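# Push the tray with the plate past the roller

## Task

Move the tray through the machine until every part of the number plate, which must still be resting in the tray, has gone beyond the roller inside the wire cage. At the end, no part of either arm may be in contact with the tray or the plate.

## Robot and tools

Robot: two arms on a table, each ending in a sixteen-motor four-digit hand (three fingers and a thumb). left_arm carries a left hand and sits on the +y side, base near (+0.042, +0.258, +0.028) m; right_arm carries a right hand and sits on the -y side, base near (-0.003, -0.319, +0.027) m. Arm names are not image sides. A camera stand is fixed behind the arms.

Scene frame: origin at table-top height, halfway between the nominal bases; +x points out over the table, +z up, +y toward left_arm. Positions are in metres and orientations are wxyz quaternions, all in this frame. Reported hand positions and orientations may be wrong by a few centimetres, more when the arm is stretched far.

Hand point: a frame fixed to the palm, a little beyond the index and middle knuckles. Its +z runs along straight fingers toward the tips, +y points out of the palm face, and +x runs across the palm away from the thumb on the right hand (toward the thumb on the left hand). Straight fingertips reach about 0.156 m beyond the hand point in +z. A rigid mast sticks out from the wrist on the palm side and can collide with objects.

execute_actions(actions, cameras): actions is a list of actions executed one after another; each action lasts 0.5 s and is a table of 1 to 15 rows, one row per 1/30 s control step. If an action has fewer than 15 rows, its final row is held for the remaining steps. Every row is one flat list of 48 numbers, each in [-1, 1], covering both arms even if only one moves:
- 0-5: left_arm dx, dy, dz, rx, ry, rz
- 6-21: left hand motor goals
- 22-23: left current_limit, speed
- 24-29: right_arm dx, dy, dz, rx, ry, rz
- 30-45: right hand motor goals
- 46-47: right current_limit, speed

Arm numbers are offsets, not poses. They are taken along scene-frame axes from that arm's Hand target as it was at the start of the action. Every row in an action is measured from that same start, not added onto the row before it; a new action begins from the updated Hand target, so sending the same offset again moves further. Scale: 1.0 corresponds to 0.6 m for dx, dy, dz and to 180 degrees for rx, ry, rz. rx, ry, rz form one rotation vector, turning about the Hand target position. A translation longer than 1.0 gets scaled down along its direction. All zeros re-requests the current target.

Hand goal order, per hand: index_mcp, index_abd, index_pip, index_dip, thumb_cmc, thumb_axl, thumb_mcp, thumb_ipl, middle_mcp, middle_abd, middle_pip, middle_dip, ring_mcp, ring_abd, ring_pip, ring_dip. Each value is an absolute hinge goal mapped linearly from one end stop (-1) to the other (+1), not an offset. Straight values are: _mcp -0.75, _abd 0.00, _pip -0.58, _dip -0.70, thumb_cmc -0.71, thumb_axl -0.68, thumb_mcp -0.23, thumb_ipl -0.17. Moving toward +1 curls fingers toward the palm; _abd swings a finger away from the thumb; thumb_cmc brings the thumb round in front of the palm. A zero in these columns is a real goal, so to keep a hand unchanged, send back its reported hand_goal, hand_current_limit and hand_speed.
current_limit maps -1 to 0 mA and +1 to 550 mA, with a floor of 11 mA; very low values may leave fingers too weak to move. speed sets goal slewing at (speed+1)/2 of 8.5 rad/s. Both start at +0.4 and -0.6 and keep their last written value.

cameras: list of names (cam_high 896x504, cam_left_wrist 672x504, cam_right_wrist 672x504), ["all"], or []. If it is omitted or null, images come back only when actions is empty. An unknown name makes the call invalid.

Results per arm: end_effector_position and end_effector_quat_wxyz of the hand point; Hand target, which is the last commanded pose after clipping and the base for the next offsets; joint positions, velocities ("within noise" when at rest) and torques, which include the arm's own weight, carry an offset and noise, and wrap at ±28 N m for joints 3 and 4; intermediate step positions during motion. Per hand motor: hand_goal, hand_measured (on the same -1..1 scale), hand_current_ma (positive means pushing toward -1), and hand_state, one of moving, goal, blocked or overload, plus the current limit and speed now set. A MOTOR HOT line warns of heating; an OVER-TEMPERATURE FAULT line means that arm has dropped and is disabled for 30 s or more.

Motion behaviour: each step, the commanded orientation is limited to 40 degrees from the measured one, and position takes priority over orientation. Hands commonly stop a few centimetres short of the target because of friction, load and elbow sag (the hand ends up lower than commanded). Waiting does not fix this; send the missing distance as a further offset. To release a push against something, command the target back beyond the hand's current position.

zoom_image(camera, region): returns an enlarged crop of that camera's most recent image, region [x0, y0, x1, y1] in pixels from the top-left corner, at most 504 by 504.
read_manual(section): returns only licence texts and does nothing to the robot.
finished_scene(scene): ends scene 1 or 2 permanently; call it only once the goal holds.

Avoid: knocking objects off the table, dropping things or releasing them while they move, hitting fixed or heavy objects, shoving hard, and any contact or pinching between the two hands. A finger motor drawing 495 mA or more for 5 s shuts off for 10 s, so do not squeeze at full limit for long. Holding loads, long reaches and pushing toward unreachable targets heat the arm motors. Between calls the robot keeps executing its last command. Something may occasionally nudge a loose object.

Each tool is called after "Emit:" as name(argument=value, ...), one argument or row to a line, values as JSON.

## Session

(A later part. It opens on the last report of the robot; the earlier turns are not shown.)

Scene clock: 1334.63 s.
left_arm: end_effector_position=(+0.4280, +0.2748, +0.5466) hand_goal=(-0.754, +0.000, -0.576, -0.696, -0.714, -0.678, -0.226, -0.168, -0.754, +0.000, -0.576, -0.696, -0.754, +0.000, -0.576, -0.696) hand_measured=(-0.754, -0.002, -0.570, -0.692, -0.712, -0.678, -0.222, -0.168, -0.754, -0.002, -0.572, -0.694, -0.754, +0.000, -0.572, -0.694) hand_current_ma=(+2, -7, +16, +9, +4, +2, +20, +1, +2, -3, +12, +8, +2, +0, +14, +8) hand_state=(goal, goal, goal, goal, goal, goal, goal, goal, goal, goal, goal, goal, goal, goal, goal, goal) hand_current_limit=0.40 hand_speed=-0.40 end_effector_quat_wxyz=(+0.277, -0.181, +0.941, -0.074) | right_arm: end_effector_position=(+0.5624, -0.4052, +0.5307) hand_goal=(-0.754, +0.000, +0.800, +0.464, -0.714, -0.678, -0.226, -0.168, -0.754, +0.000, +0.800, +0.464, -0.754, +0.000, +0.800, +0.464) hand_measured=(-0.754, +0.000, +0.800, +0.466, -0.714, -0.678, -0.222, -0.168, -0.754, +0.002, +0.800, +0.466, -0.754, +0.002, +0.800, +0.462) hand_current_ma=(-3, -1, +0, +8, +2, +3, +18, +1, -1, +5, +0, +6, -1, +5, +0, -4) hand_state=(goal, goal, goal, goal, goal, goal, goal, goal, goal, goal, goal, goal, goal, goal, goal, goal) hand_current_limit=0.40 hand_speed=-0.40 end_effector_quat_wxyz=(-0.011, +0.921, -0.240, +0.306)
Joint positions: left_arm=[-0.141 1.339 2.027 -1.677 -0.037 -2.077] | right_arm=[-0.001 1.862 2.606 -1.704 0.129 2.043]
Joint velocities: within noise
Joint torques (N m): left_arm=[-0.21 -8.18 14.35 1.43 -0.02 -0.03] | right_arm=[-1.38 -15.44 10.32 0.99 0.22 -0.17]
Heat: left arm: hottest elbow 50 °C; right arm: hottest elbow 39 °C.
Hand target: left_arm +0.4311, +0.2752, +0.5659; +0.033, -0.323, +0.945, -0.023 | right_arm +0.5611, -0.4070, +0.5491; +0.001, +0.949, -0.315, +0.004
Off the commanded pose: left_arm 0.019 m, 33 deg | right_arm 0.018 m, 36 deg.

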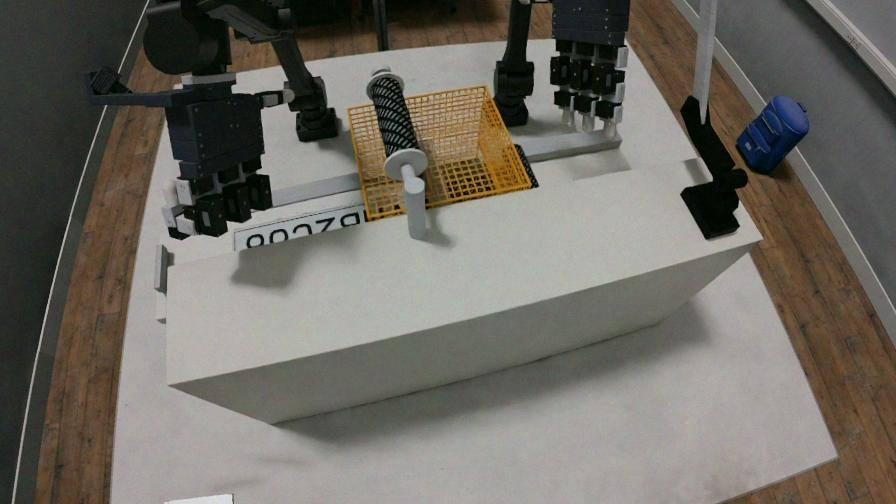

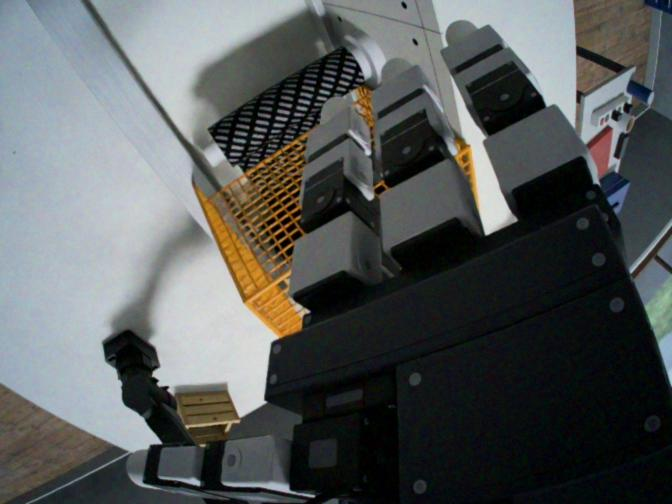

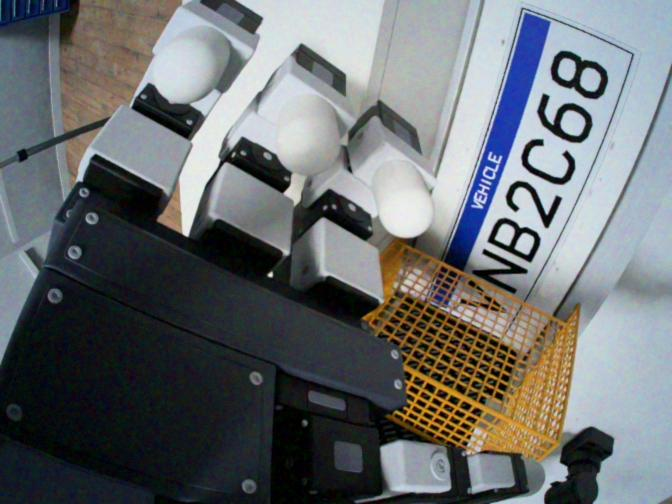

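Emit:
execute_actions(
  actions=[
    [[0,0,0,0,0,0,-0.754,0,-0.576,-0.696,-0.714,-0.678,-0.226,-0.168,-0.754,0,-0.576,-0.696,-0.754,0,-0.576,-0.696,0.4,-0.4,0,-0.08,-0.08,0,0,0,-0.754,0,0.8,0.464,-0.714,-0.678,-0.226,-0.168,-0.754,0,0.8,0.464,-0.754,0,0.8,0.464,0.4,-0.4]],
    [[0,0,0,0,0,0,-0.754,0,-0.576,-0.696,-0.714,-0.678,-0.226,-0.168,-0.754,0,-0.576,-0.696,-0.754,0,-0.576,-0.696,0.4,-0.4,0,-0.08,-0.08,0,0,0,-0.754,0,0.8,0.464,-0.714,-0.678,-0.226,-0.168,-0.754,0,0.8,0.464,-0.754,0,0.8,0.464,0.4,-0.4]],
  ],
  cameras=["cam_high","cam_right_wrist"],
)

Scene clock: 1374.00 s.
left_arm: end_effector_position=(+0.4280, +0.2748, +0.5466) hand_goal=(-0.754, +0.000, -0.576, -0.696, -0.714, -0.678, -0.226, -0.168, -0.754, +0.000, -0.576, -0.696, -0.754, +0.000, -0.576, -0.696) hand_measured=(-0.754, -0.002, -0.570, -0.692, -0.712, -0.678, -0.222, -0.168, -0.754, -0.002, -0.572, -0.694, -0.754, +0.000, -0.572, -0.694) hand_current_ma=(+2, -7, +16, +9, +4, +2, +20, +1, +2, -3, +12, +8, +2, +0, +14, +8) hand_state=(goal, goal, goal, goal, goal, goal, goal, goal, goal, goal, goal, goal, goal, goal, goal, goal) hand_current_limit=0.40 hand_speed=-0.40 end_effector_quat_wxyz=(+0.277, -0.181, +0.941, -0.074) | right_arm: end_effector_position=(+0.5567, -0.5033, +0.4530) hand_goal=(-0.754, +0.000, +0.800, +0.464, -0.714, -0.678, -0.226, -0.168, -0.754, +0.000, +0.800, +0.464, -0.754, +0.000, +0.800, +0.464) hand_measured=(-0.754, +0.000, +0.800, +0.466, -0.714, -0.678, -0.222, -0.168, -0.754, +0.002, +0.800, +0.466, -0.754, +0.002, +0.800, +0.462) hand_current_ma=(-3, -1, +0, +8, +2, +3, +18, +1, -1, +5, +0, +6, -1, +5, +0, -4) hand_state=(goal, goal, goal, goal, goal, goal, goal, goal, goal, goal, goal, goal, goal, goal, goal, goal) hand_current_limit=0.40 hand_speed=-0.40 end_effector_quat_wxyz=(+0.006, +0.933, -0.288, +0.214)
Joint positions: left_arm=[-0.141 1.339 2.027 -1.677 -0.037 -2.077] | right_arm=[-0.185 1.9 2.46 -1.704 0.062 1.975]
Joint torques (N m): left_arm=[-0.09 -8.18 14.41 1.42 0 -0.03] | right_arm=[-0.97 -16.21 8.13 0.66 0.35 -0.29]
Heat: left arm: hottest elbow 51 °C; right arm: hottest elbow 39 °C.
Hand target: left_arm +0.4311, +0.2752, +0.5659; +0.033, -0.323, +0.945, -0.023 | right_arm +0.5611, -0.5031, +0.4531; +0.001, +0.949, -0.315, +0.004
Off the commanded pose: left_arm 0.020 m, 33 deg | right_arm 0.004 m, 24 deg.
joint sent to its limit (left arm) — joint 4 (wrist pitch), lower limit; joint 6 (wrist roll), lower limit. The joint targets are off in orientation, not in position.
joint sent to its limit (right arm) — joint 4 (wrist pitch), lower limit. The joint targets are off in orientation, not in position.
Step readings (end_effector_position of left_arm | right_arm):
0: (+0.4280, +0.2748, +0.5466) | (+0.5624, -0.4052, +0.5307)
1: (+0.4280, +0.2748, +0.5466) | (+0.5624, -0.4054, +0.5307)
2: (+0.4280, +0.2748, +0.5466) | (+0.5626, -0.4056, +0.5300)
4: (+0.4280, +0.2748, +0.5466) | (+0.5631, -0.4077, +0.5255)
8: (+0.4280, +0.2748, +0.5466) | (+0.5599, -0.4319, +0.5107)
15: (+0.4280, +0.2748, +0.5466) | (+0.5555, -0.4584, +0.5027)
16: (+0.4280, +0.2748, +0.5466) | (+0.5556, -0.4583, +0.5025)
17: (+0.4280, +0.2748, +0.5466) | (+0.5562, -0.4578, +0.5003)
19: (+0.4280, +0.2748, +0.5466) | (+0.5564, -0.4602, +0.4931)
23: (+0.4280, +0.2748, +0.5466) | (+0.5552, -0.4768, +0.4714)
30: (+0.4280, +0.2748, +0.5466) | (+0.5562, -0.5026, +0.4531)
Images, in order (width x height): cam_high 896x504, cam_right_wrist 672x504.

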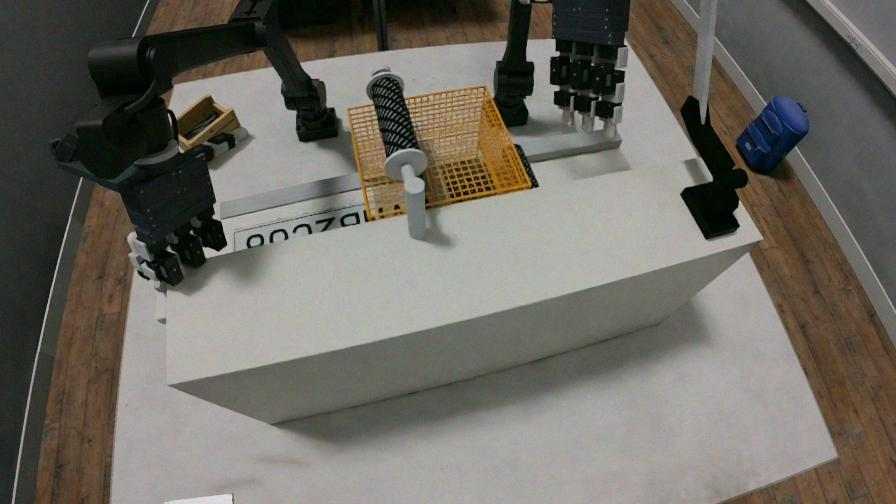

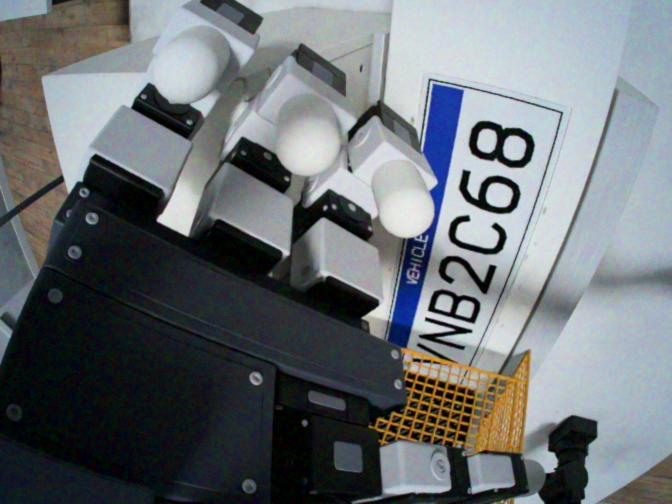

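Emit:
execute_actions(
  actions=[
    [[0,0,0,0,0,0,-0.754,0,-0.576,-0.696,-0.714,-0.678,-0.226,-0.168,-0.754,0,-0.576,-0.696,-0.754,0,-0.576,-0.696,0.4,-0.4,0,0,0,-0.06,0,0,-0.754,0,0.8,0.464,0.4,-0.678,-0.226,-0.168,-0.754,0,0.8,0.464,-0.754,0,0.8,0.464,0.4,-0.4]],
    [[0,0,0,0,0,0,-0.754,0,-0.576,-0.696,-0.714,-0.678,-0.226,-0.168,-0.754,0,-0.576,-0.696,-0.754,0,-0.576,-0.696,0.4,-0.4,0,0,0,-0.06,0,0,-0.754,0,0.8,0.464,0.4,-0.678,-0.226,-0.168,-0.754,0,0.8,0.464,-0.754,0,0.8,0.464,0.4,-0.4]],
  ],
  cameras=["cam_right_wrist"],
)

Scene clock: 1378.97 s.
left_arm: end_effector_position=(+0.4280, +0.2748, +0.5466) hand_goal=(-0.754, +0.000, -0.576, -0.696, -0.714, -0.678, -0.226, -0.168, -0.754, +0.000, -0.576, -0.696, -0.754, +0.000, -0.576, -0.696) hand_measured=(-0.754, -0.002, -0.570, -0.692, -0.712, -0.678, -0.222, -0.168, -0.754, -0.002, -0.572, -0.694, -0.754, +0.000, -0.572, -0.694) hand_current_ma=(+2, -7, +16, +9, +4, +2, +20, +1, +2, -3, +12, +8, +2, +0, +14, +8) hand_state=(goal, goal, goal, goal, goal, goal, goal, goal, goal, goal, goal, goal, goal, goal, goal, goal) hand_current_limit=0.40 hand_speed=-0.40 end_effector_quat_wxyz=(+0.277, -0.181, +0.941, -0.074) | right_arm: end_effector_position=(+0.5474, -0.5094, +0.4802) hand_goal=(-0.754, +0.000, +0.800, +0.464, +0.400, -0.678, -0.226, -0.168, -0.754, +0.000, +0.800, +0.464, -0.754, +0.000, +0.800, +0.464) hand_measured=(-0.756, +0.000, +0.800, +0.466, +0.390, -0.678, -0.222, -0.168, -0.772, +0.002, +0.800, +0.466, -0.754, +0.002, +0.800, +0.462) hand_current_ma=(-4, -1, +0, +8, -40, +3, +18, +1, -73, +5, +0, +6, -3, +5, +0, -4) hand_state=(goal, goal, goal, goal, goal, goal, goal, goal, goal, goal, goal, goal, goal, goal, goal, goal) hand_current_limit=0.40 hand_speed=-0.40 end_effector_quat_wxyz=(+0.189, +0.916, -0.277, +0.222)
Joint positions: left_arm=[-0.141 1.339 2.027 -1.677 -0.037 -2.077] | right_arm=[-0.096 1.9 2.426 -1.704 0.454 1.975]
Joint torques (N m): left_arm=[-0.21 -8.12 14.38 1.4 -0.01 -0.03] | right_arm=[-0.38 -14.15 5.59 0.57 0.47 -0.28]
Heat: left arm: hottest elbow 51 °C; right arm: hottest elbow 39 °C.
Hand target: left_arm +0.4311, +0.2752, +0.5659; +0.033, -0.323, +0.945, -0.023 | right_arm +0.5611, -0.5030, +0.4531; +0.179, +0.932, -0.309, +0.063
Off the commanded pose: left_arm 0.020 m, 33 deg | right_arm 0.031 m, 19 deg.
joint sent to its limit (left arm) — joint 4 (wrist pitch), lower limit; joint 6 (wrist roll), lower limit. The joint targets are off in orientation, not in position.
joint sent to its limit (right arm) — joint 4 (wrist pitch), lower limit. The joint targets are off in orientation, not in position.
Step readings (end_effector_position of left_arm | right_arm):
0: (+0.4280, +0.2748, +0.5466) | (+0.5567, -0.5033, +0.4530)
1: (+0.4280, +0.2748, +0.5466) | (+0.5565, -0.5038, +0.4532)
2: (+0.4280, +0.2748, +0.5466) | (+0.5553, -0.5067, +0.4553)
4: (+0.4280, +0.2748, +0.5466) | (+0.5528, -0.5110, +0.4605)
8: (+0.4280, +0.2748, +0.5466) | (+0.5513, -0.5123, +0.4648)
15: (+0.4280, +0.2748, +0.5466) | (+0.5511, -0.5112, +0.4670)
16: (+0.4280, +0.2748, +0.5466) | (+0.5508, -0.5116, +0.4674)
17: (+0.4280, +0.2748, +0.5466) | (+0.5498, -0.5132, +0.4688)
19: (+0.4280, +0.2748, +0.5466) | (+0.5480, -0.5143, +0.4734)
23: (+0.4280, +0.2748, +0.5466) | (+0.5474, -0.5105, +0.4795)
30: (+0.4280, +0.2748, +0.5466) | (+0.5472, -0.5098, +0.4802)
Images, in order (width x height): cam_right_wrist 672x504.

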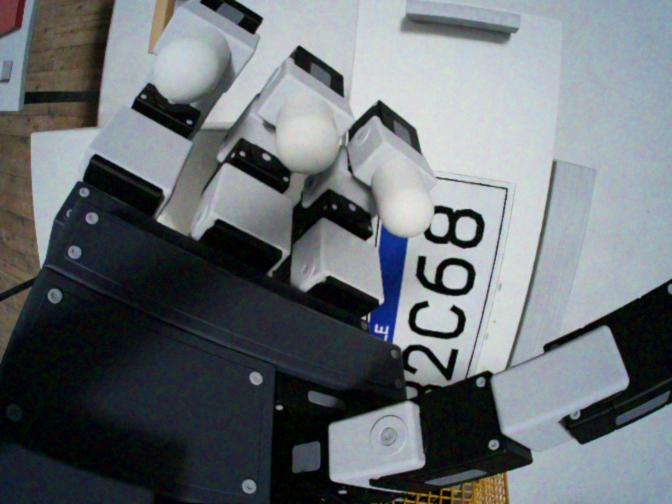

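Emit:
execute_actions(
  actions=[
    [[0,0,0,0,0,0,-0.754,0,-0.576,-0.696,-0.714,-0.678,-0.226,-0.168,-0.754,0,-0.576,-0.696,-0.754,0,-0.576,-0.696,0.4,-0.4,0,0,0,0.09,0,0,-0.754,0,0.8,0.464,-0.714,-0.678,-0.8,-0.168,-0.754,0,0.8,0.464,-0.754,0,0.8,0.464,0.4,-0.4]],
    [[0,0,0,0,0,0,-0.754,0,-0.576,-0.696,-0.714,-0.678,-0.226,-0.168,-0.754,0,-0.576,-0.696,-0.754,0,-0.576,-0.696,0.4,-0.4,0,0,0,0.09,0,0,-0.754,0,0.8,0.464,-0.714,-0.678,-0.8,-0.168,-0.754,0,0.8,0.464,-0.754,0,0.8,0.464,0.4,-0.4]],
  ],
  cameras=["cam_right_wrist"],
)

Scene clock: 1384.93 s.
left_arm: end_effector_position=(+0.4280, +0.2748, +0.5466) hand_goal=(-0.754, +0.000, -0.576, -0.696, -0.714, -0.678, -0.226, -0.168, -0.754, +0.000, -0.576, -0.696, -0.754, +0.000, -0.576, -0.696) hand_measured=(-0.754, -0.002, -0.570, -0.692, -0.712, -0.678, -0.222, -0.168, -0.754, -0.002, -0.572, -0.694, -0.754, +0.000, -0.572, -0.694) hand_current_ma=(+2, -7, +16, +9, +4, +2, +20, +1, +2, -3, +12, +8, +2, +0, +14, +8) hand_state=(goal, goal, goal, goal, goal, goal, goal, goal, goal, goal, goal, goal, goal, goal, goal, goal) hand_current_limit=0.40 hand_speed=-0.40 end_effector_quat_wxyz=(+0.277, -0.181, +0.941, -0.074) | right_arm: end_effector_position=(+0.5557, -0.4978, +0.4421) hand_goal=(-0.754, +0.000, +0.800, +0.464, -0.714, -0.678, -0.800, -0.168, -0.754, +0.000, +0.800, +0.464, -0.754, +0.000, +0.800, +0.464) hand_measured=(-0.754, +0.000, +0.800, +0.466, -0.710, -0.678, -0.790, -0.168, -0.752, +0.002, +0.800, +0.466, -0.750, +0.002, +0.800, +0.462) hand_current_ma=(-3, -1, +0, +8, +15, +3, +54, +1, +8, +5, +0, +6, +15, +6, +2, -4) hand_state=(goal, goal, goal, goal, goal, goal, goal, goal, goal, goal, goal, goal, goal, goal, goal, goal) hand_current_limit=0.40 hand_speed=-0.40 end_effector_quat_wxyz=(-0.073, +0.935, -0.282, +0.202)
Joint positions: left_arm=[-0.141 1.339 2.027 -1.677 -0.037 -2.077] | right_arm=[-0.227 1.886 2.437 -1.704 -0.115 1.957]
Joint torques (N m): left_arm=[-0.26 -8.23 14.39 1.44 0 -0.03] | right_arm=[-1.96 -15.38 11.38 0.64 -0.02 -0.01]
Heat: left arm: hottest elbow 51 °C; right arm: hottest elbow 38 °C.
Hand target: left_arm +0.4311, +0.2752, +0.5659; +0.033, -0.323, +0.945, -0.023 | right_arm +0.5611, -0.5032, +0.4532; -0.088, +0.945, -0.314, -0.026
Off the commanded pose: left_arm 0.020 m, 33 deg | right_arm 0.013 m, 27 deg.
joint sent to its limit (left arm) — joint 4 (wrist pitch), lower limit; joint 6 (wrist roll), lower limit. The joint targets are off in orientation, not in position.
joint sent to its limit (right arm) — joint 4 (wrist pitch), lower limit. The joint targets are off in orientation, not in position.
Step readings (end_effector_position of left_arm | right_arm):
0: (+0.4280, +0.2748, +0.5466) | (+0.5474, -0.5094, +0.4802)
1: (+0.4280, +0.2748, +0.5466) | (+0.5475, -0.5092, +0.4800)
2: (+0.4280, +0.2748, +0.5466) | (+0.5488, -0.5070, +0.4779)
4: (+0.4280, +0.2748, +0.5466) | (+0.5483, -0.5044, +0.4728)
8: (+0.4280, +0.2748, +0.5466) | (+0.5484, -0.5068, +0.4642)
15: (+0.4280, +0.2748, +0.5466) | (+0.5482, -0.5088, +0.4610)
16: (+0.4280, +0.2748, +0.5466) | (+0.5485, -0.5083, +0.4607)
17: (+0.4280, +0.2748, +0.5466) | (+0.5496, -0.5066, +0.4590)
19: (+0.4280, +0.2748, +0.5466) | (+0.5542, -0.4974, +0.4518)
23: (+0.4280, +0.2748, +0.5466) | (+0.5565, -0.4940, +0.4448)
30: (+0.4280, +0.2748, +0.5466) | (+0.5554, -0.4987, +0.4422)
Images, in order (width x height): cam_right_wrist 672x504.

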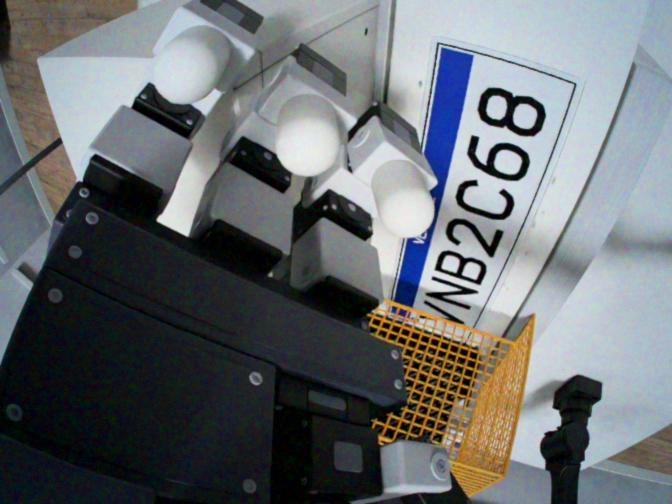

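Emit:
zoom_image(
  camera="cam_right_wrist",
  region=[360, 270, 550, 410],
)

Emit:
execute_actions(
  actions=[
    [[0,0,0,0,0,0,-0.754,0,-0.576,-0.696,-0.714,-0.678,-0.226,-0.168,-0.754,0,-0.576,-0.696,-0.754,0,-0.576,-0.696,0.4,-0.4,-0.03,0,-0.07,0.09,0,0,-0.754,0,0.8,0.464,-0.714,-0.678,-0.8,-0.168,-0.754,0,0.8,0.464,-0.754,0,0.8,0.464,0.4,-0.4]],
    [[0,0,0,0,0,0,-0.754,0,-0.576,-0.696,-0.714,-0.678,-0.226,-0.168,-0.754,0,-0.576,-0.696,-0.754,0,-0.576,-0.696,0.4,-0.4,0,0,-0.03,0.05,0,0,-0.754,0,0.8,0.464,-0.714,-0.678,-0.8,-0.168,-0.754,0,0.8,0.464,-0.754,0,0.8,0.464,0.4,-0.4]],
  ],
  cameras=["cam_right_wrist"],
)

Scaled by 2.653 from the camera's 672x504 image, which has a finer 960x720 frame.

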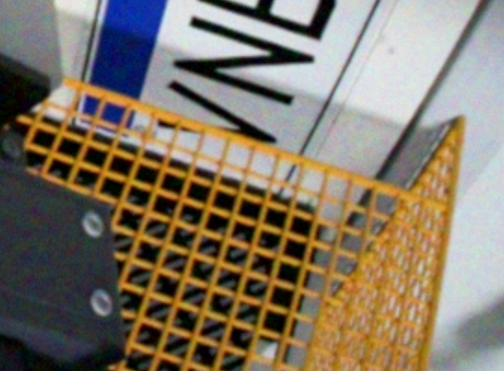

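Scene clock: 1391.57 s.
left_arm: end_effector_position=(+0.4280, +0.2748, +0.5466) hand_goal=(-0.754, +0.000, -0.576, -0.696, -0.714, -0.678, -0.226, -0.168, -0.754, +0.000, -0.576, -0.696, -0.754, +0.000, -0.576, -0.696) hand_measured=(-0.754, -0.002, -0.570, -0.692, -0.712, -0.678, -0.222, -0.168, -0.754, -0.002, -0.572, -0.694, -0.754, +0.000, -0.572, -0.694) hand_current_ma=(+2, -7, +16, +9, +4, +2, +20, +1, +2, -3, +12, +8, +2, +0, +14, +8) hand_state=(goal, goal, goal, goal, goal, goal, goal, goal, goal, goal, goal, goal, goal, goal, goal, goal) hand_current_limit=0.40 hand_speed=-0.40 end_effector_quat_wxyz=(+0.277, -0.181, +0.941, -0.074) | right_arm: end_effector_position=(+0.5421, -0.5018, +0.4100) hand_goal=(-0.754, +0.000, +0.800, +0.464, -0.714, -0.678, -0.800, -0.168, -0.754, +0.000, +0.800, +0.464, -0.754, +0.000, +0.800, +0.464) hand_measured=(-0.752, +0.000, +0.800, +0.466, -0.710, -0.678, -0.792, -0.168, -0.752, +0.002, +0.800, +0.466, -0.766, +0.002, +0.800, +0.462) hand_current_ma=(+7, -1, +0, +7, +14, +0, +41, +1, +11, +5, +0, +6, -50, +5, +1, -4) hand_state=(goal, goal, goal, goal, goal, goal, goal, goal, goal, goal, goal, goal, goal, goal, goal, goal) hand_current_limit=0.40 hand_speed=-0.40 end_effector_quat_wxyz=(-0.289, +0.889, -0.319, +0.157)
Joint positions: left_arm=[-0.141 1.339 2.027 -1.677 -0.037 -2.077] | right_arm=[-0.395 1.871 2.337 -1.702 -0.593 1.972]
Joint torques (N m): left_arm=[-0.15 -8.12 14.39 1.4 0 -0.03] | right_arm=[-1.55 -14.8 6.49 0.38 -0.5 0.14]
Heat: left arm: hottest elbow 51 °C; right arm: hottest elbow 38 °C.
Hand target: left_arm +0.4311, +0.2752, +0.5659; +0.033, -0.323, +0.945, -0.023 | right_arm +0.5432, -0.5031, +0.3931; -0.292, +0.903, -0.301, -0.094
Off the commanded pose: left_arm 0.020 m, 33 deg | right_arm 0.017 m, 29 deg.
joint sent to its limit (left arm) — joint 4 (wrist pitch), lower limit; joint 6 (wrist roll), lower limit. The joint targets are off in orientation, not in position.
joint sent to its limit (right arm) — joint 4 (wrist pitch), lower limit. The joint targets are off in orientation, not in position.
Step readings (end_effector_position of left_arm | right_arm):
0: (+0.4280, +0.2748, +0.5466) | (+0.5557, -0.4978, +0.4421)
1: (+0.4280, +0.2748, +0.5466) | (+0.5561, -0.4967, +0.4418)
2: (+0.4280, +0.2748, +0.5466) | (+0.5566, -0.4950, +0.4405)
4: (+0.4280, +0.2748, +0.5466) | (+0.5578, -0.4960, +0.4349)
8: (+0.4280, +0.2748, +0.5466) | (+0.5501, -0.5017, +0.4226)
15: (+0.4280, +0.2748, +0.5466) | (+0.5450, -0.5072, +0.4181)
16: (+0.4280, +0.2748, +0.5466) | (+0.5451, -0.5066, +0.4179)
17: (+0.4280, +0.2748, +0.5466) | (+0.5453, -0.5044, +0.4172)
19: (+0.4280, +0.2748, +0.5466) | (+0.5449, -0.5016, +0.4152)
23: (+0.4280, +0.2748, +0.5466) | (+0.5430, -0.5027, +0.4109)
30: (+0.4280, +0.2748, +0.5466) | (+0.5423, -0.5023, +0.4099)
Images, in order (width x height): cam_right_wrist 672x504.

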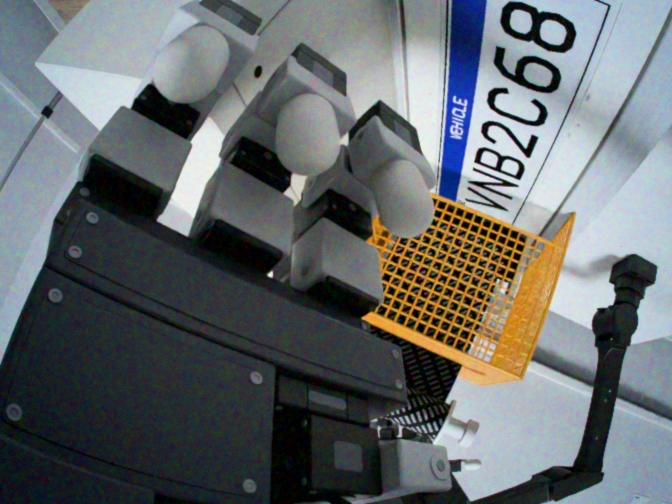

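Emit:
zoom_image(
  camera="cam_right_wrist",
  region=[360, 180, 590, 350],
)

Emit:
zoom_image(
  camera="cam_right_wrist",
  region=[340, 290, 590, 480],
)

Emit:
zoom_image(
  camera="cam_right_wrist",
  region=[420, 180, 530, 260],
)

Scaled by 2.191 from the camera's 672x504 image, which has a finer 960x720 frame.

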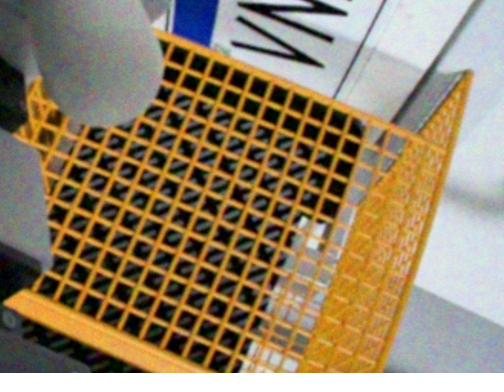

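Scaled by 2.016 from the camera's 672x504 image, which has a finer 960x720 frame.

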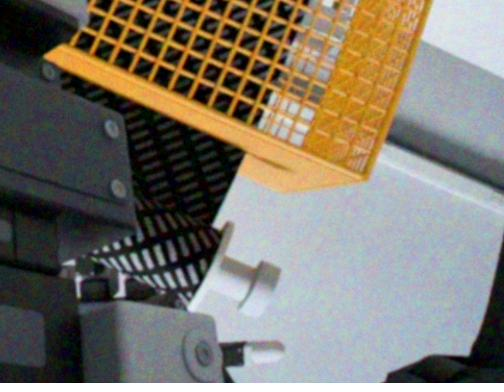

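Scaled by 4.582 from the camera's 672x504 image, which has a finer 960x720 frame.

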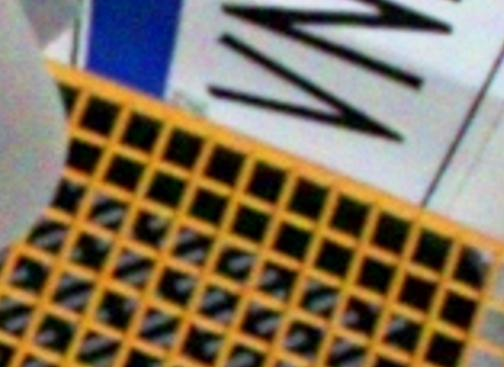

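Emit:
execute_actions(
  actions=[
    [[0,0,0,0,0,0,0.4,0,0,-0.3,-0.714,-0.678,-0.226,-0.168,0.4,0,0,-0.3,0.4,0,0,-0.3,0.4,-0.4,0,0,0,0,0,0,-0.754,0,0.8,0.464,-0.714,-0.678,-0.8,-0.168,-0.754,0,0.8,0.464,-0.754,0,0.8,0.464,0.4,-0.4]],
    [[0,0,0,0,0,0,0.4,0,0,-0.3,-0.714,-0.678,-0.226,-0.168,0.4,0,0,-0.3,0.4,0,0,-0.3,0.4,-0.4,0,0,0,0,0,0,-0.754,0,0.8,0.464,-0.714,-0.678,-0.8,-0.168,-0.754,0,0.8,0.464,-0.754,0,0.8,0.464,0.4,-0.4]],
  ],
  cameras=["cam_left_wrist"],
)

Scene clock: 1420.37 s.
left_arm: end_effector_position=(+0.4279, +0.2742, +0.5471) hand_goal=(+0.400, +0.000, +0.000, -0.300, -0.714, -0.678, -0.226, -0.168, +0.400, +0.000, +0.000, -0.300, +0.400, +0.000, +0.000, -0.300) hand_measured=(+0.384, -0.002, -0.008, -0.304, -0.712, -0.678, -0.222, -0.168, +0.382, -0.002, -0.006, -0.304, +0.380, +0.000, -0.006, -0.302) hand_current_ma=(-63, -7, -23, -10, +4, +2, +20, +1, -73, -3, -18, -9, -78, +0, -20, -9) hand_state=(goal, goal, goal, goal, goal, goal, goal, goal, goal, goal, goal, goal, blocked, goal, goal, goal) hand_current_limit=0.40 hand_speed=-0.40 end_effector_quat_wxyz=(+0.278, -0.181, +0.940, -0.076) | right_arm: end_effector_position=(+0.5420, -0.5015, +0.4101) hand_goal=(-0.754, +0.000, +0.800, +0.464, -0.714, -0.678, -0.800, -0.168, -0.754, +0.000, +0.800, +0.464, -0.754, +0.000, +0.800, +0.464) hand_measured=(-0.752, +0.000, +0.800, +0.466, -0.710, -0.678, -0.792, -0.168, -0.752, +0.002, +0.800, +0.466, -0.766, +0.002, +0.800, +0.462) hand_current_ma=(+7, -1, +0, +7, +14, +0, +41, +1, +11, +5, +0, +6, -50, +5, +1, -4) hand_state=(goal, goal, goal, goal, goal, goal, goal, goal, goal, goal, goal, goal, goal, goal, goal, goal) hand_current_limit=0.40 hand_speed=-0.40 end_effector_quat_wxyz=(-0.291, +0.888, -0.320, +0.157)
Joint positions: left_arm=[-0.141 1.339 2.029 -1.677 -0.033 -2.079] | right_arm=[-0.396 1.871 2.337 -1.702 -0.596 1.975]
Joint torques (N m): left_arm=[-0.15 -7.88 14.05 1.24 -0.26 0.06] | right_arm=[-1.55 -14.8 6.5 0.38 -0.53 0.14]
Heat: left arm: hottest elbow 52 °C; right arm: hottest elbow 36 °C.
Hand target: left_arm +0.4311, +0.2752, +0.5659; +0.033, -0.323, +0.945, -0.023 | right_arm +0.5431, -0.5032, +0.3931; -0.292, +0.903, -0.301, -0.094
Off the commanded pose: left_arm 0.019 m, 33 deg | right_arm 0.017 m, 29 deg.
joint sent to its limit (left arm) — joint 4 (wrist pitch), lower limit; joint 6 (wrist roll), lower limit. The joint targets are off in orientation, not in position.
joint sent to its limit (right arm) — joint 4 (wrist pitch), lower limit. The joint targets are off in orientation, not in position.
Step readings (end_effector_position of left_arm | right_arm):
0: (+0.4280, +0.2748, +0.5466) | (+0.5421, -0.5018, +0.4100)
1: (+0.4280, +0.2746, +0.5465) | (+0.5421, -0.5018, +0.4100)
2: (+0.4280, +0.2743, +0.5466) | (+0.5421, -0.5018, +0.4100)
4: (+0.4280, +0.2743, +0.5466) | (+0.5421, -0.5017, +0.4100)
8: (+0.4279, +0.2742, +0.5465) | (+0.5421, -0.5016, +0.4100)
15: (+0.4279, +0.2742, +0.5465) | (+0.5420, -0.5018, +0.4100)
16: (+0.4279, +0.2742, +0.5465) | (+0.5419, -0.5017, +0.4100)
17: (+0.4279, +0.2742, +0.5465) | (+0.5420, -0.5015, +0.4101)
19: (+0.4279, +0.2742, +0.5465) | (+0.5420, -0.5015, +0.4101)
23: (+0.4279, +0.2742, +0.5471) | (+0.5420, -0.5015, +0.4101)
30: (+0.4279, +0.2742, +0.5471) | (+0.5420, -0.5015, +0.4101)
Images, in order (width x height): cam_left_wrist 672x504.

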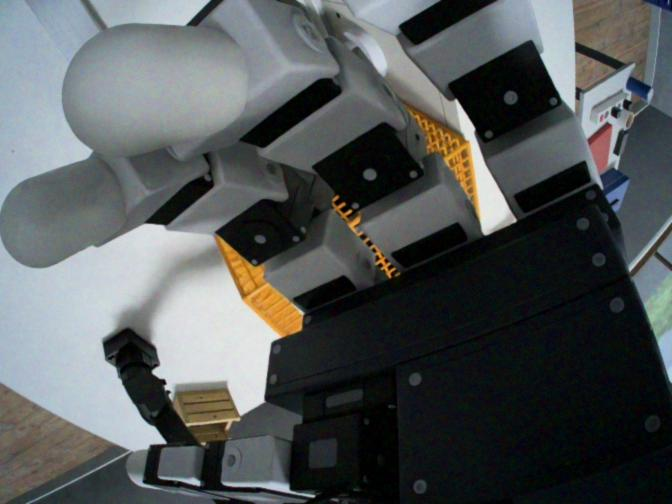

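Emit:
execute_actions(
  actions=[
    [[0,0,0,0,0,0,-0.9,0,0.8,0.464,-0.714,-0.678,-0.226,-0.168,-0.9,0,0.8,0.464,-0.9,0,0.8,0.464,0.4,-0.4,0,0,0,0,0,0,-0.754,0,0.8,0.464,-0.714,-0.678,-0.8,-0.168,-0.754,0,0.8,0.464,-0.754,0,0.8,0.464,0.4,-0.4]],
    [[0,0,0,0,0,0,-0.9,0,0.8,0.464,-0.714,-0.678,-0.226,-0.168,-0.9,0,0.8,0.464,-0.9,0,0.8,0.464,0.4,-0.4,0,0,0,0,0,0,-0.754,0,0.8,0.464,-0.714,-0.678,-0.8,-0.168,-0.754,0,0.8,0.464,-0.754,0,0.8,0.464,0.4,-0.4]],
  ],
  cameras=["cam_left_wrist"],
)

Scene clock: 1429.87 s.
left_arm: end_effector_position=(+0.4281, +0.2742, +0.5470) hand_goal=(-0.900, +0.000, +0.800, +0.464, -0.714, -0.678, -0.226, -0.168, -0.900, +0.000, +0.800, +0.464, -0.900, +0.000, +0.800, +0.464) hand_measured=(-0.894, -0.002, +0.792, +0.460, -0.712, -0.678, -0.222, -0.168, -0.894, -0.002, +0.794, +0.462, -0.894, +0.000, +0.794, +0.462) hand_current_ma=(+18, -7, -25, -9, +4, +2, +20, +1, +21, -3, -19, -8, +22, +0, -22, -8) hand_state=(goal, goal, goal, goal, goal, goal, goal, goal, goal, goal, goal, goal, goal, goal, goal, goal) hand_current_limit=0.40 hand_speed=-0.40 end_effector_quat_wxyz=(+0.277, -0.181, +0.940, -0.076) | right_arm: end_effector_position=(+0.5420, -0.5015, +0.4101) hand_goal=(-0.754, +0.000, +0.800, +0.464, -0.714, -0.678, -0.800, -0.168, -0.754, +0.000, +0.800, +0.464, -0.754, +0.000, +0.800, +0.464) hand_measured=(-0.752, +0.000, +0.800, +0.466, -0.710, -0.678, -0.792, -0.168, -0.752, +0.002, +0.800, +0.466, -0.766, +0.002, +0.800, +0.462) hand_current_ma=(+7, -1, +0, +7, +14, +0, +41, +1, +11, +5, +0, +6, -50, +5, +1, -4) hand_state=(goal, goal, goal, goal, goal, goal, goal, goal, goal, goal, goal, goal, goal, goal, goal, goal) hand_current_limit=0.40 hand_speed=-0.40 end_effector_quat_wxyz=(-0.291, +0.888, -0.320, +0.157)
Joint positions: left_arm=[-0.141 1.339 2.029 -1.677 -0.033 -2.079] | right_arm=[-0.396 1.871 2.337 -1.702 -0.596 1.975]
Joint torques (N m): left_arm=[-0.09 -8.18 14.2 1.36 -0.1 -0.02] | right_arm=[-1.67 -14.74 6.5 0.38 -0.53 0.13]
Heat: left arm: hottest elbow 54 °C; right arm: hottest elbow 36 °C.
Hand target: left_arm +0.4311, +0.2752, +0.5658; +0.033, -0.323, +0.945, -0.023 | right_arm +0.5431, -0.5031, +0.3931; -0.292, +0.903, -0.301, -0.094
Off the commanded pose: left_arm 0.019 m, 33 deg | right_arm 0.017 m, 29 deg.
joint sent to its limit (left arm) — joint 4 (wrist pitch), lower limit; joint 6 (wrist roll), lower limit. The joint targets are off in orientation, not in position.
joint sent to its limit (right arm) — joint 4 (wrist pitch), lower limit. The joint targets are off in orientation, not in position.
Step readings (end_effector_position of left_arm | right_arm):
0: (+0.4279, +0.2742, +0.5471) | (+0.5420, -0.5015, +0.4101)
1: (+0.4279, +0.2742, +0.5471) | (+0.5420, -0.5015, +0.4101)
2: (+0.4279, +0.2742, +0.5471) | (+0.5420, -0.5015, +0.4101)
4: (+0.4279, +0.2742, +0.5471) | (+0.5420, -0.5015, +0.4101)
8: (+0.4281, +0.2742, +0.5470) | (+0.5420, -0.5015, +0.4101)
15: (+0.4281, +0.2742, +0.5470) | (+0.5420, -0.5015, +0.4101)
16: (+0.4281, +0.2742, +0.5470) | (+0.5420, -0.5015, +0.4101)
17: (+0.4281, +0.2742, +0.5470) | (+0.5420, -0.5015, +0.4101)
19: (+0.4281, +0.2742, +0.5470) | (+0.5420, -0.5015, +0.4101)
23: (+0.4281, +0.2739, +0.5469) | (+0.5420, -0.5015, +0.4101)
30: (+0.4281, +0.2742, +0.5470) | (+0.5420, -0.5015, +0.4101)
Images, in order (width x height): cam_left_wrist 672x504.

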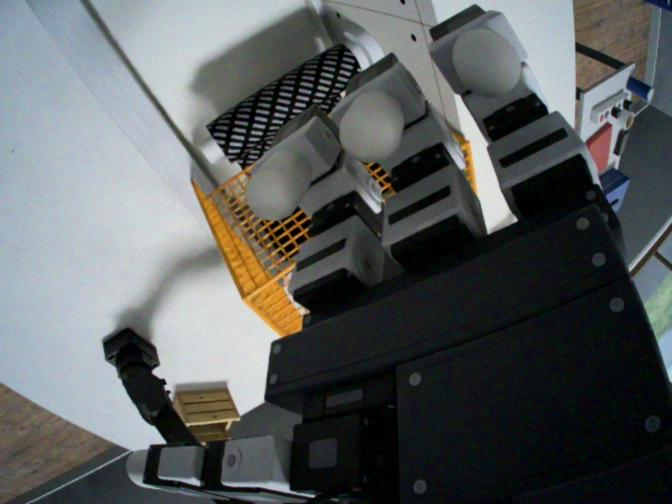

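Emit:
execute_actions(
  actions=[
    [[-0.08,0.03,0,0,0,0,-0.9,0,0.8,0.464,-0.714,-0.678,-0.226,-0.168,-0.9,0,0.8,0.464,-0.9,0,0.8,0.464,0.4,-0.4,0,0,0,0,0,0,-0.754,0,0.8,0.464,-0.714,-0.678,-0.8,-0.168,-0.754,0,0.8,0.464,-0.754,0,0.8,0.464,0.4,-0.4]],
    [[-0.08,0.03,0,0,0,0,-0.9,0,0.8,0.464,-0.714,-0.678,-0.226,-0.168,-0.9,0,0.8,0.464,-0.9,0,0.8,0.464,0.4,-0.4,0,0,0,0,0,0,-0.754,0,0.8,0.464,-0.714,-0.678,-0.8,-0.168,-0.754,0,0.8,0.464,-0.754,0,0.8,0.464,0.4,-0.4]],
  ],
  cameras=["cam_left_wrist","cam_high"],
)

Scene clock: 1444.30 s.
left_arm: end_effector_position=(+0.3342, +0.3085, +0.5708) hand_goal=(-0.900, +0.000, +0.800, +0.464, -0.714, -0.678, -0.226, -0.168, -0.900, +0.000, +0.800, +0.464, -0.900, +0.000, +0.800, +0.464) hand_measured=(-0.896, -0.002, +0.794, +0.460, -0.712, -0.678, -0.222, -0.168, -0.896, -0.002, +0.794, +0.462, -0.896, +0.000, +0.794, +0.462) hand_current_ma=(+13, -7, -22, -9, +4, +2, +20, +1, +15, -3, -17, -8, +16, +0, -18, -8) hand_state=(goal, goal, goal, goal, goal, goal, goal, goal, goal, goal, goal, goal, goal, goal, goal, goal) hand_current_limit=0.40 hand_speed=-0.40 end_effector_quat_wxyz=(+0.327, -0.213, +0.917, -0.082) | right_arm: end_effector_position=(+0.5420, -0.5015, +0.4101) hand_goal=(-0.754, +0.000, +0.800, +0.464, -0.714, -0.678, -0.800, -0.168, -0.754, +0.000, +0.800, +0.464, -0.754, +0.000, +0.800, +0.464) hand_measured=(-0.752, +0.000, +0.800, +0.466, -0.710, -0.678, -0.792, -0.168, -0.752, +0.002, +0.800, +0.466, -0.766, +0.002, +0.800, +0.462) hand_current_ma=(+7, -1, +0, +7, +14, +0, +41, +1, +11, +5, +0, +6, -50, +5, +1, -4) hand_state=(goal, goal, goal, goal, goal, goal, goal, goal, goal, goal, goal, goal, goal, goal, goal, goal) hand_current_limit=0.40 hand_speed=-0.40 end_effector_quat_wxyz=(-0.291, +0.888, -0.320, +0.157)
Joint positions: left_arm=[-0.065 1.103 1.897 -1.677 -0.029 -2.079] | right_arm=[-0.396 1.871 2.337 -1.702 -0.596 1.975]
Joint torques (N m): left_arm=[0.44 -4.42 7.97 1.58 0 -0.02] | right_arm=[-1.67 -14.8 6.5 0.39 -0.53 0.13]
Heat: left arm: hottest elbow 56 °C; right arm: hottest elbow 35 °C.
Hand target: left_arm +0.3351, +0.3112, +0.5658; +0.033, -0.323, +0.945, -0.023 | right_arm +0.5431, -0.5031, +0.3931; -0.292, +0.903, -0.301, -0.094
Off the commanded pose: left_arm 0.006 m, 37 deg | right_arm 0.017 m, 29 deg.
joint sent to its limit (left arm) — joint 4 (wrist pitch), lower limit; joint 6 (wrist roll), lower limit. The joint targets are off in orientation, not in position.
joint sent to its limit (right arm) — joint 4 (wrist pitch), lower limit. The joint targets are off in orientation, not in position.
Step readings (end_effector_position of left_arm | right_arm):
0: (+0.4281, +0.2742, +0.5470) | (+0.5420, -0.5015, +0.4101)
1: (+0.4281, +0.2742, +0.5470) | (+0.5420, -0.5015, +0.4101)
2: (+0.4273, +0.2744, +0.5476) | (+0.5420, -0.5015, +0.4101)
4: (+0.4241, +0.2762, +0.5494) | (+0.5420, -0.5015, +0.4101)
8: (+0.4043, +0.2841, +0.5576) | (+0.5420, -0.5015, +0.4101)
15: (+0.3779, +0.2906, +0.5771) | (+0.5420, -0.5015, +0.4101)
16: (+0.3770, +0.2906, +0.5776) | (+0.5420, -0.5015, +0.4101)
17: (+0.3751, +0.2918, +0.5764) | (+0.5420, -0.5015, +0.4101)
19: (+0.3688, +0.2950, +0.5697) | (+0.5420, -0.5015, +0.4101)
23: (+0.3534, +0.3033, +0.5626) | (+0.5420, -0.5015, +0.4101)
30: (+0.3356, +0.3082, +0.5719) | (+0.5420, -0.5015, +0.4101)
Images, in order (width x height): cam_high 896x504, cam_left_wrist 672x504.

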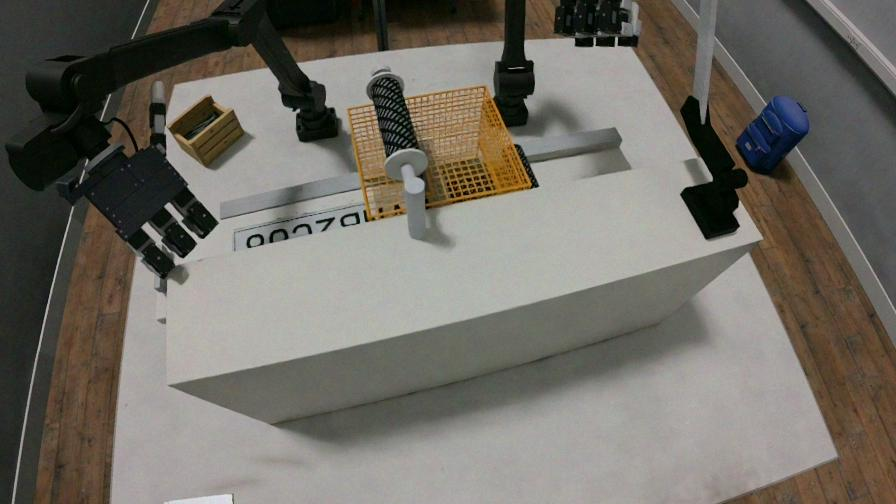

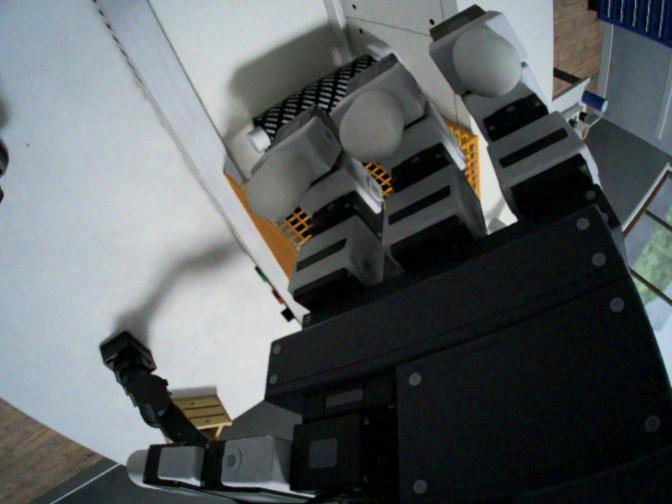

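Emit:
execute_actions(
  actions=[
    [[0.08,0,0.07,-0.03,-0.03,0.03,-0.9,0,0.8,0.464,-0.714,-0.678,-0.226,-0.168,-0.9,0,0.8,0.464,-0.9,0,0.8,0.464,0.4,-0.4,0,0,0,0,0,0,-0.754,0,0.8,0.464,-0.714,-0.678,-0.8,-0.168,-0.754,0,0.8,0.464,-0.754,0,0.8,0.464,0.4,-0.4]],
    [[0.08,0,0.07,-0.03,-0.03,0.02,-0.9,0,0.8,0.464,-0.714,-0.678,-0.226,-0.168,-0.9,0,0.8,0.464,-0.9,0,0.8,0.464,0.4,-0.4,0,0,0,0,0,0,-0.754,0,0.8,0.464,-0.714,-0.678,-0.8,-0.168,-0.754,0,0.8,0.464,-0.754,0,0.8,0.464,0.4,-0.4]],
  ],
  cameras=["cam_left_wrist"],
)

Scene clock: 1472.77 s.
left_arm: end_effector_position=(+0.4241, +0.3067, +0.6357) hand_goal=(-0.900, +0.000, +0.800, +0.464, -0.714, -0.678, -0.226, -0.168, -0.900, +0.000, +0.800, +0.464, -0.900, +0.000, +0.800, +0.464) hand_measured=(-0.896, -0.002, +0.794, +0.460, -0.710, -0.678, -0.222, -0.168, -0.896, -0.002, +0.794, +0.462, -0.896, +0.000, +0.794, +0.462) hand_current_ma=(+12, -7, -21, -9, +10, +2, +20, +1, +14, -3, -16, -8, +15, +0, -17, -8) hand_state=(goal, goal, goal, goal, goal, goal, goal, goal, goal, goal, goal, goal, goal, goal, goal, goal) hand_current_limit=0.40 hand_speed=-0.40 end_effector_quat_wxyz=(+0.375, -0.218, +0.884, -0.177) | right_arm: end_effector_position=(+0.5420, -0.5015, +0.4101) hand_goal=(-0.754, +0.000, +0.800, +0.464, -0.714, -0.678, -0.800, -0.168, -0.754, +0.000, +0.800, +0.464, -0.754, +0.000, +0.800, +0.464) hand_measured=(-0.752, +0.000, +0.800, +0.466, -0.710, -0.678, -0.792, -0.168, -0.752, +0.002, +0.800, +0.466, -0.766, +0.002, +0.800, +0.462) hand_current_ma=(+7, -1, +0, +7, +14, +0, +41, +1, +11, +5, +0, +6, -50, +5, +1, -4) hand_state=(goal, goal, goal, goal, goal, goal, goal, goal, goal, goal, goal, goal, goal, goal, goal, goal) hand_current_limit=0.40 hand_speed=-0.40 end_effector_quat_wxyz=(-0.291, +0.888, -0.320, +0.157)
Joint positions: left_arm=[0.048 1.364 2.31 -1.677 0.189 -2.087] | right_arm=[-0.396 1.871 2.337 -1.702 -0.596 1.975]
Joint torques (N m): left_arm=[0.44 -5.89 13.34 1.83 0.13 0.05] | right_arm=[-1.67 -14.8 6.52 0.39 -0.53 0.13]
Heat: left arm: hottest elbow 48 °C; right arm: hottest elbow 35 °C.
Hand target: left_arm +0.4311, +0.3111, +0.6498; +0.092, -0.394, +0.904, -0.140 | right_arm +0.5431, -0.5031, +0.3931; -0.292, +0.903, -0.301, -0.094
Off the commanded pose: left_arm 0.016 m, 39 deg | right_arm 0.017 m, 29 deg.
joint sent to its limit (left arm) — joint 4 (wrist pitch), lower limit; joint 6 (wrist roll), lower limit. The joint targets are off in orientation, not in position.
joint sent to its limit (right arm) — joint 4 (wrist pitch), lower limit. The joint targets are off in orientation, not in position.
Step readings (end_effector_position of left_arm | right_arm):
0: (+0.3342, +0.3085, +0.5708) | (+0.5420, -0.5015, +0.4101)
1: (+0.3344, +0.3086, +0.5707) | (+0.5420, -0.5015, +0.4101)
2: (+0.3358, +0.3084, +0.5705) | (+0.5420, -0.5015, +0.4101)
4: (+0.3455, +0.3050, +0.5748) | (+0.5420, -0.5015, +0.4101)
8: (+0.3725, +0.3086, +0.5862) | (+0.5420, -0.5015, +0.4101)
15: (+0.3896, +0.3099, +0.5787) | (+0.5420, -0.5015, +0.4101)
16: (+0.3899, +0.3091, +0.5792) | (+0.5420, -0.5015, +0.4101)
17: (+0.3916, +0.3079, +0.5824) | (+0.5420, -0.5015, +0.4101)
19: (+0.4016, +0.3066, +0.5989) | (+0.5420, -0.5015, +0.4101)
23: (+0.4180, +0.3066, +0.6281) | (+0.5420, -0.5015, +0.4101)
30: (+0.4241, +0.3071, +0.6354) | (+0.5420, -0.5015, +0.4101)
Images, in order (width x height): cam_left_wrist 672x504.

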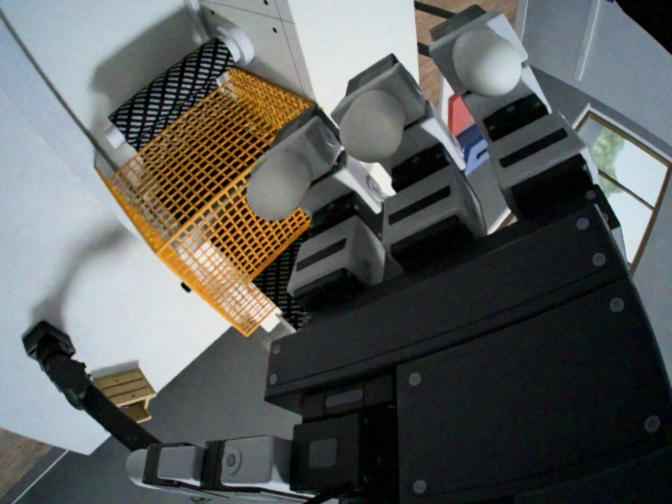

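Excellent view.

Emit:
zoom_image(
  camera="cam_left_wrist",
  region=[90, 60, 330, 350],
)

Emit:
zoom_image(
  camera="cam_left_wrist",
  region=[170, 180, 330, 340],
)

Scaled by 1.738 from the camera's 672x504 image, which has a finer 960x720 frame.

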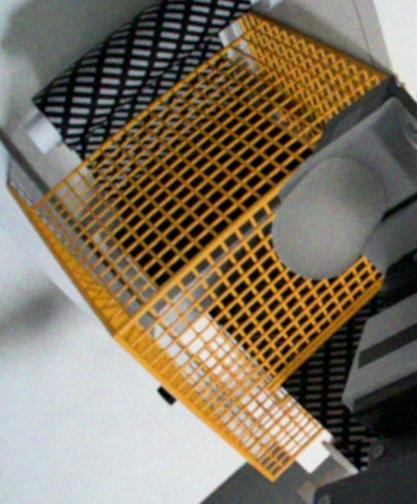

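Scaled by 3.150 from the camera's 672x504 image, which has a finer 960x720 frame.

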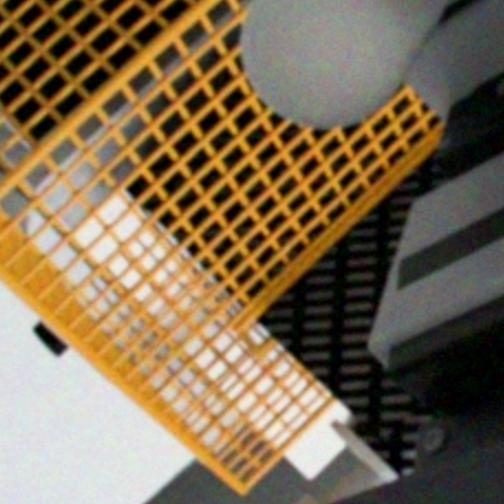

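Emit:
zoom_image(
  camera="cam_left_wrist",
  region=[120, 190, 240, 290],
)

Emit:
zoom_image(
  camera="cam_left_wrist",
  region=[90, 120, 210, 240],
)

Scaled by 4.200 from the camera's 672x504 image, which has a finer 960x720 frame.

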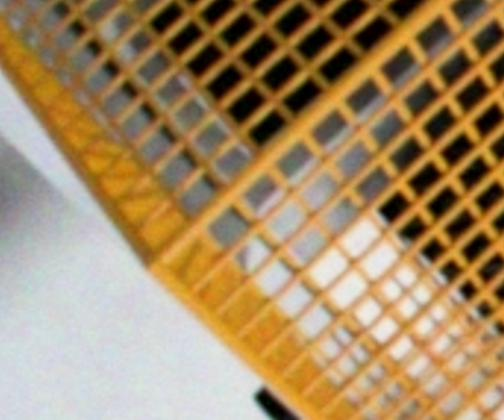

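Scaled by 4.200 from the camera's 672x504 image, which has a finer 960x720 frame.

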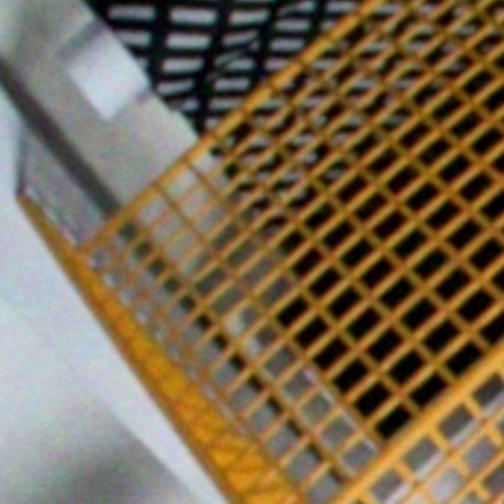

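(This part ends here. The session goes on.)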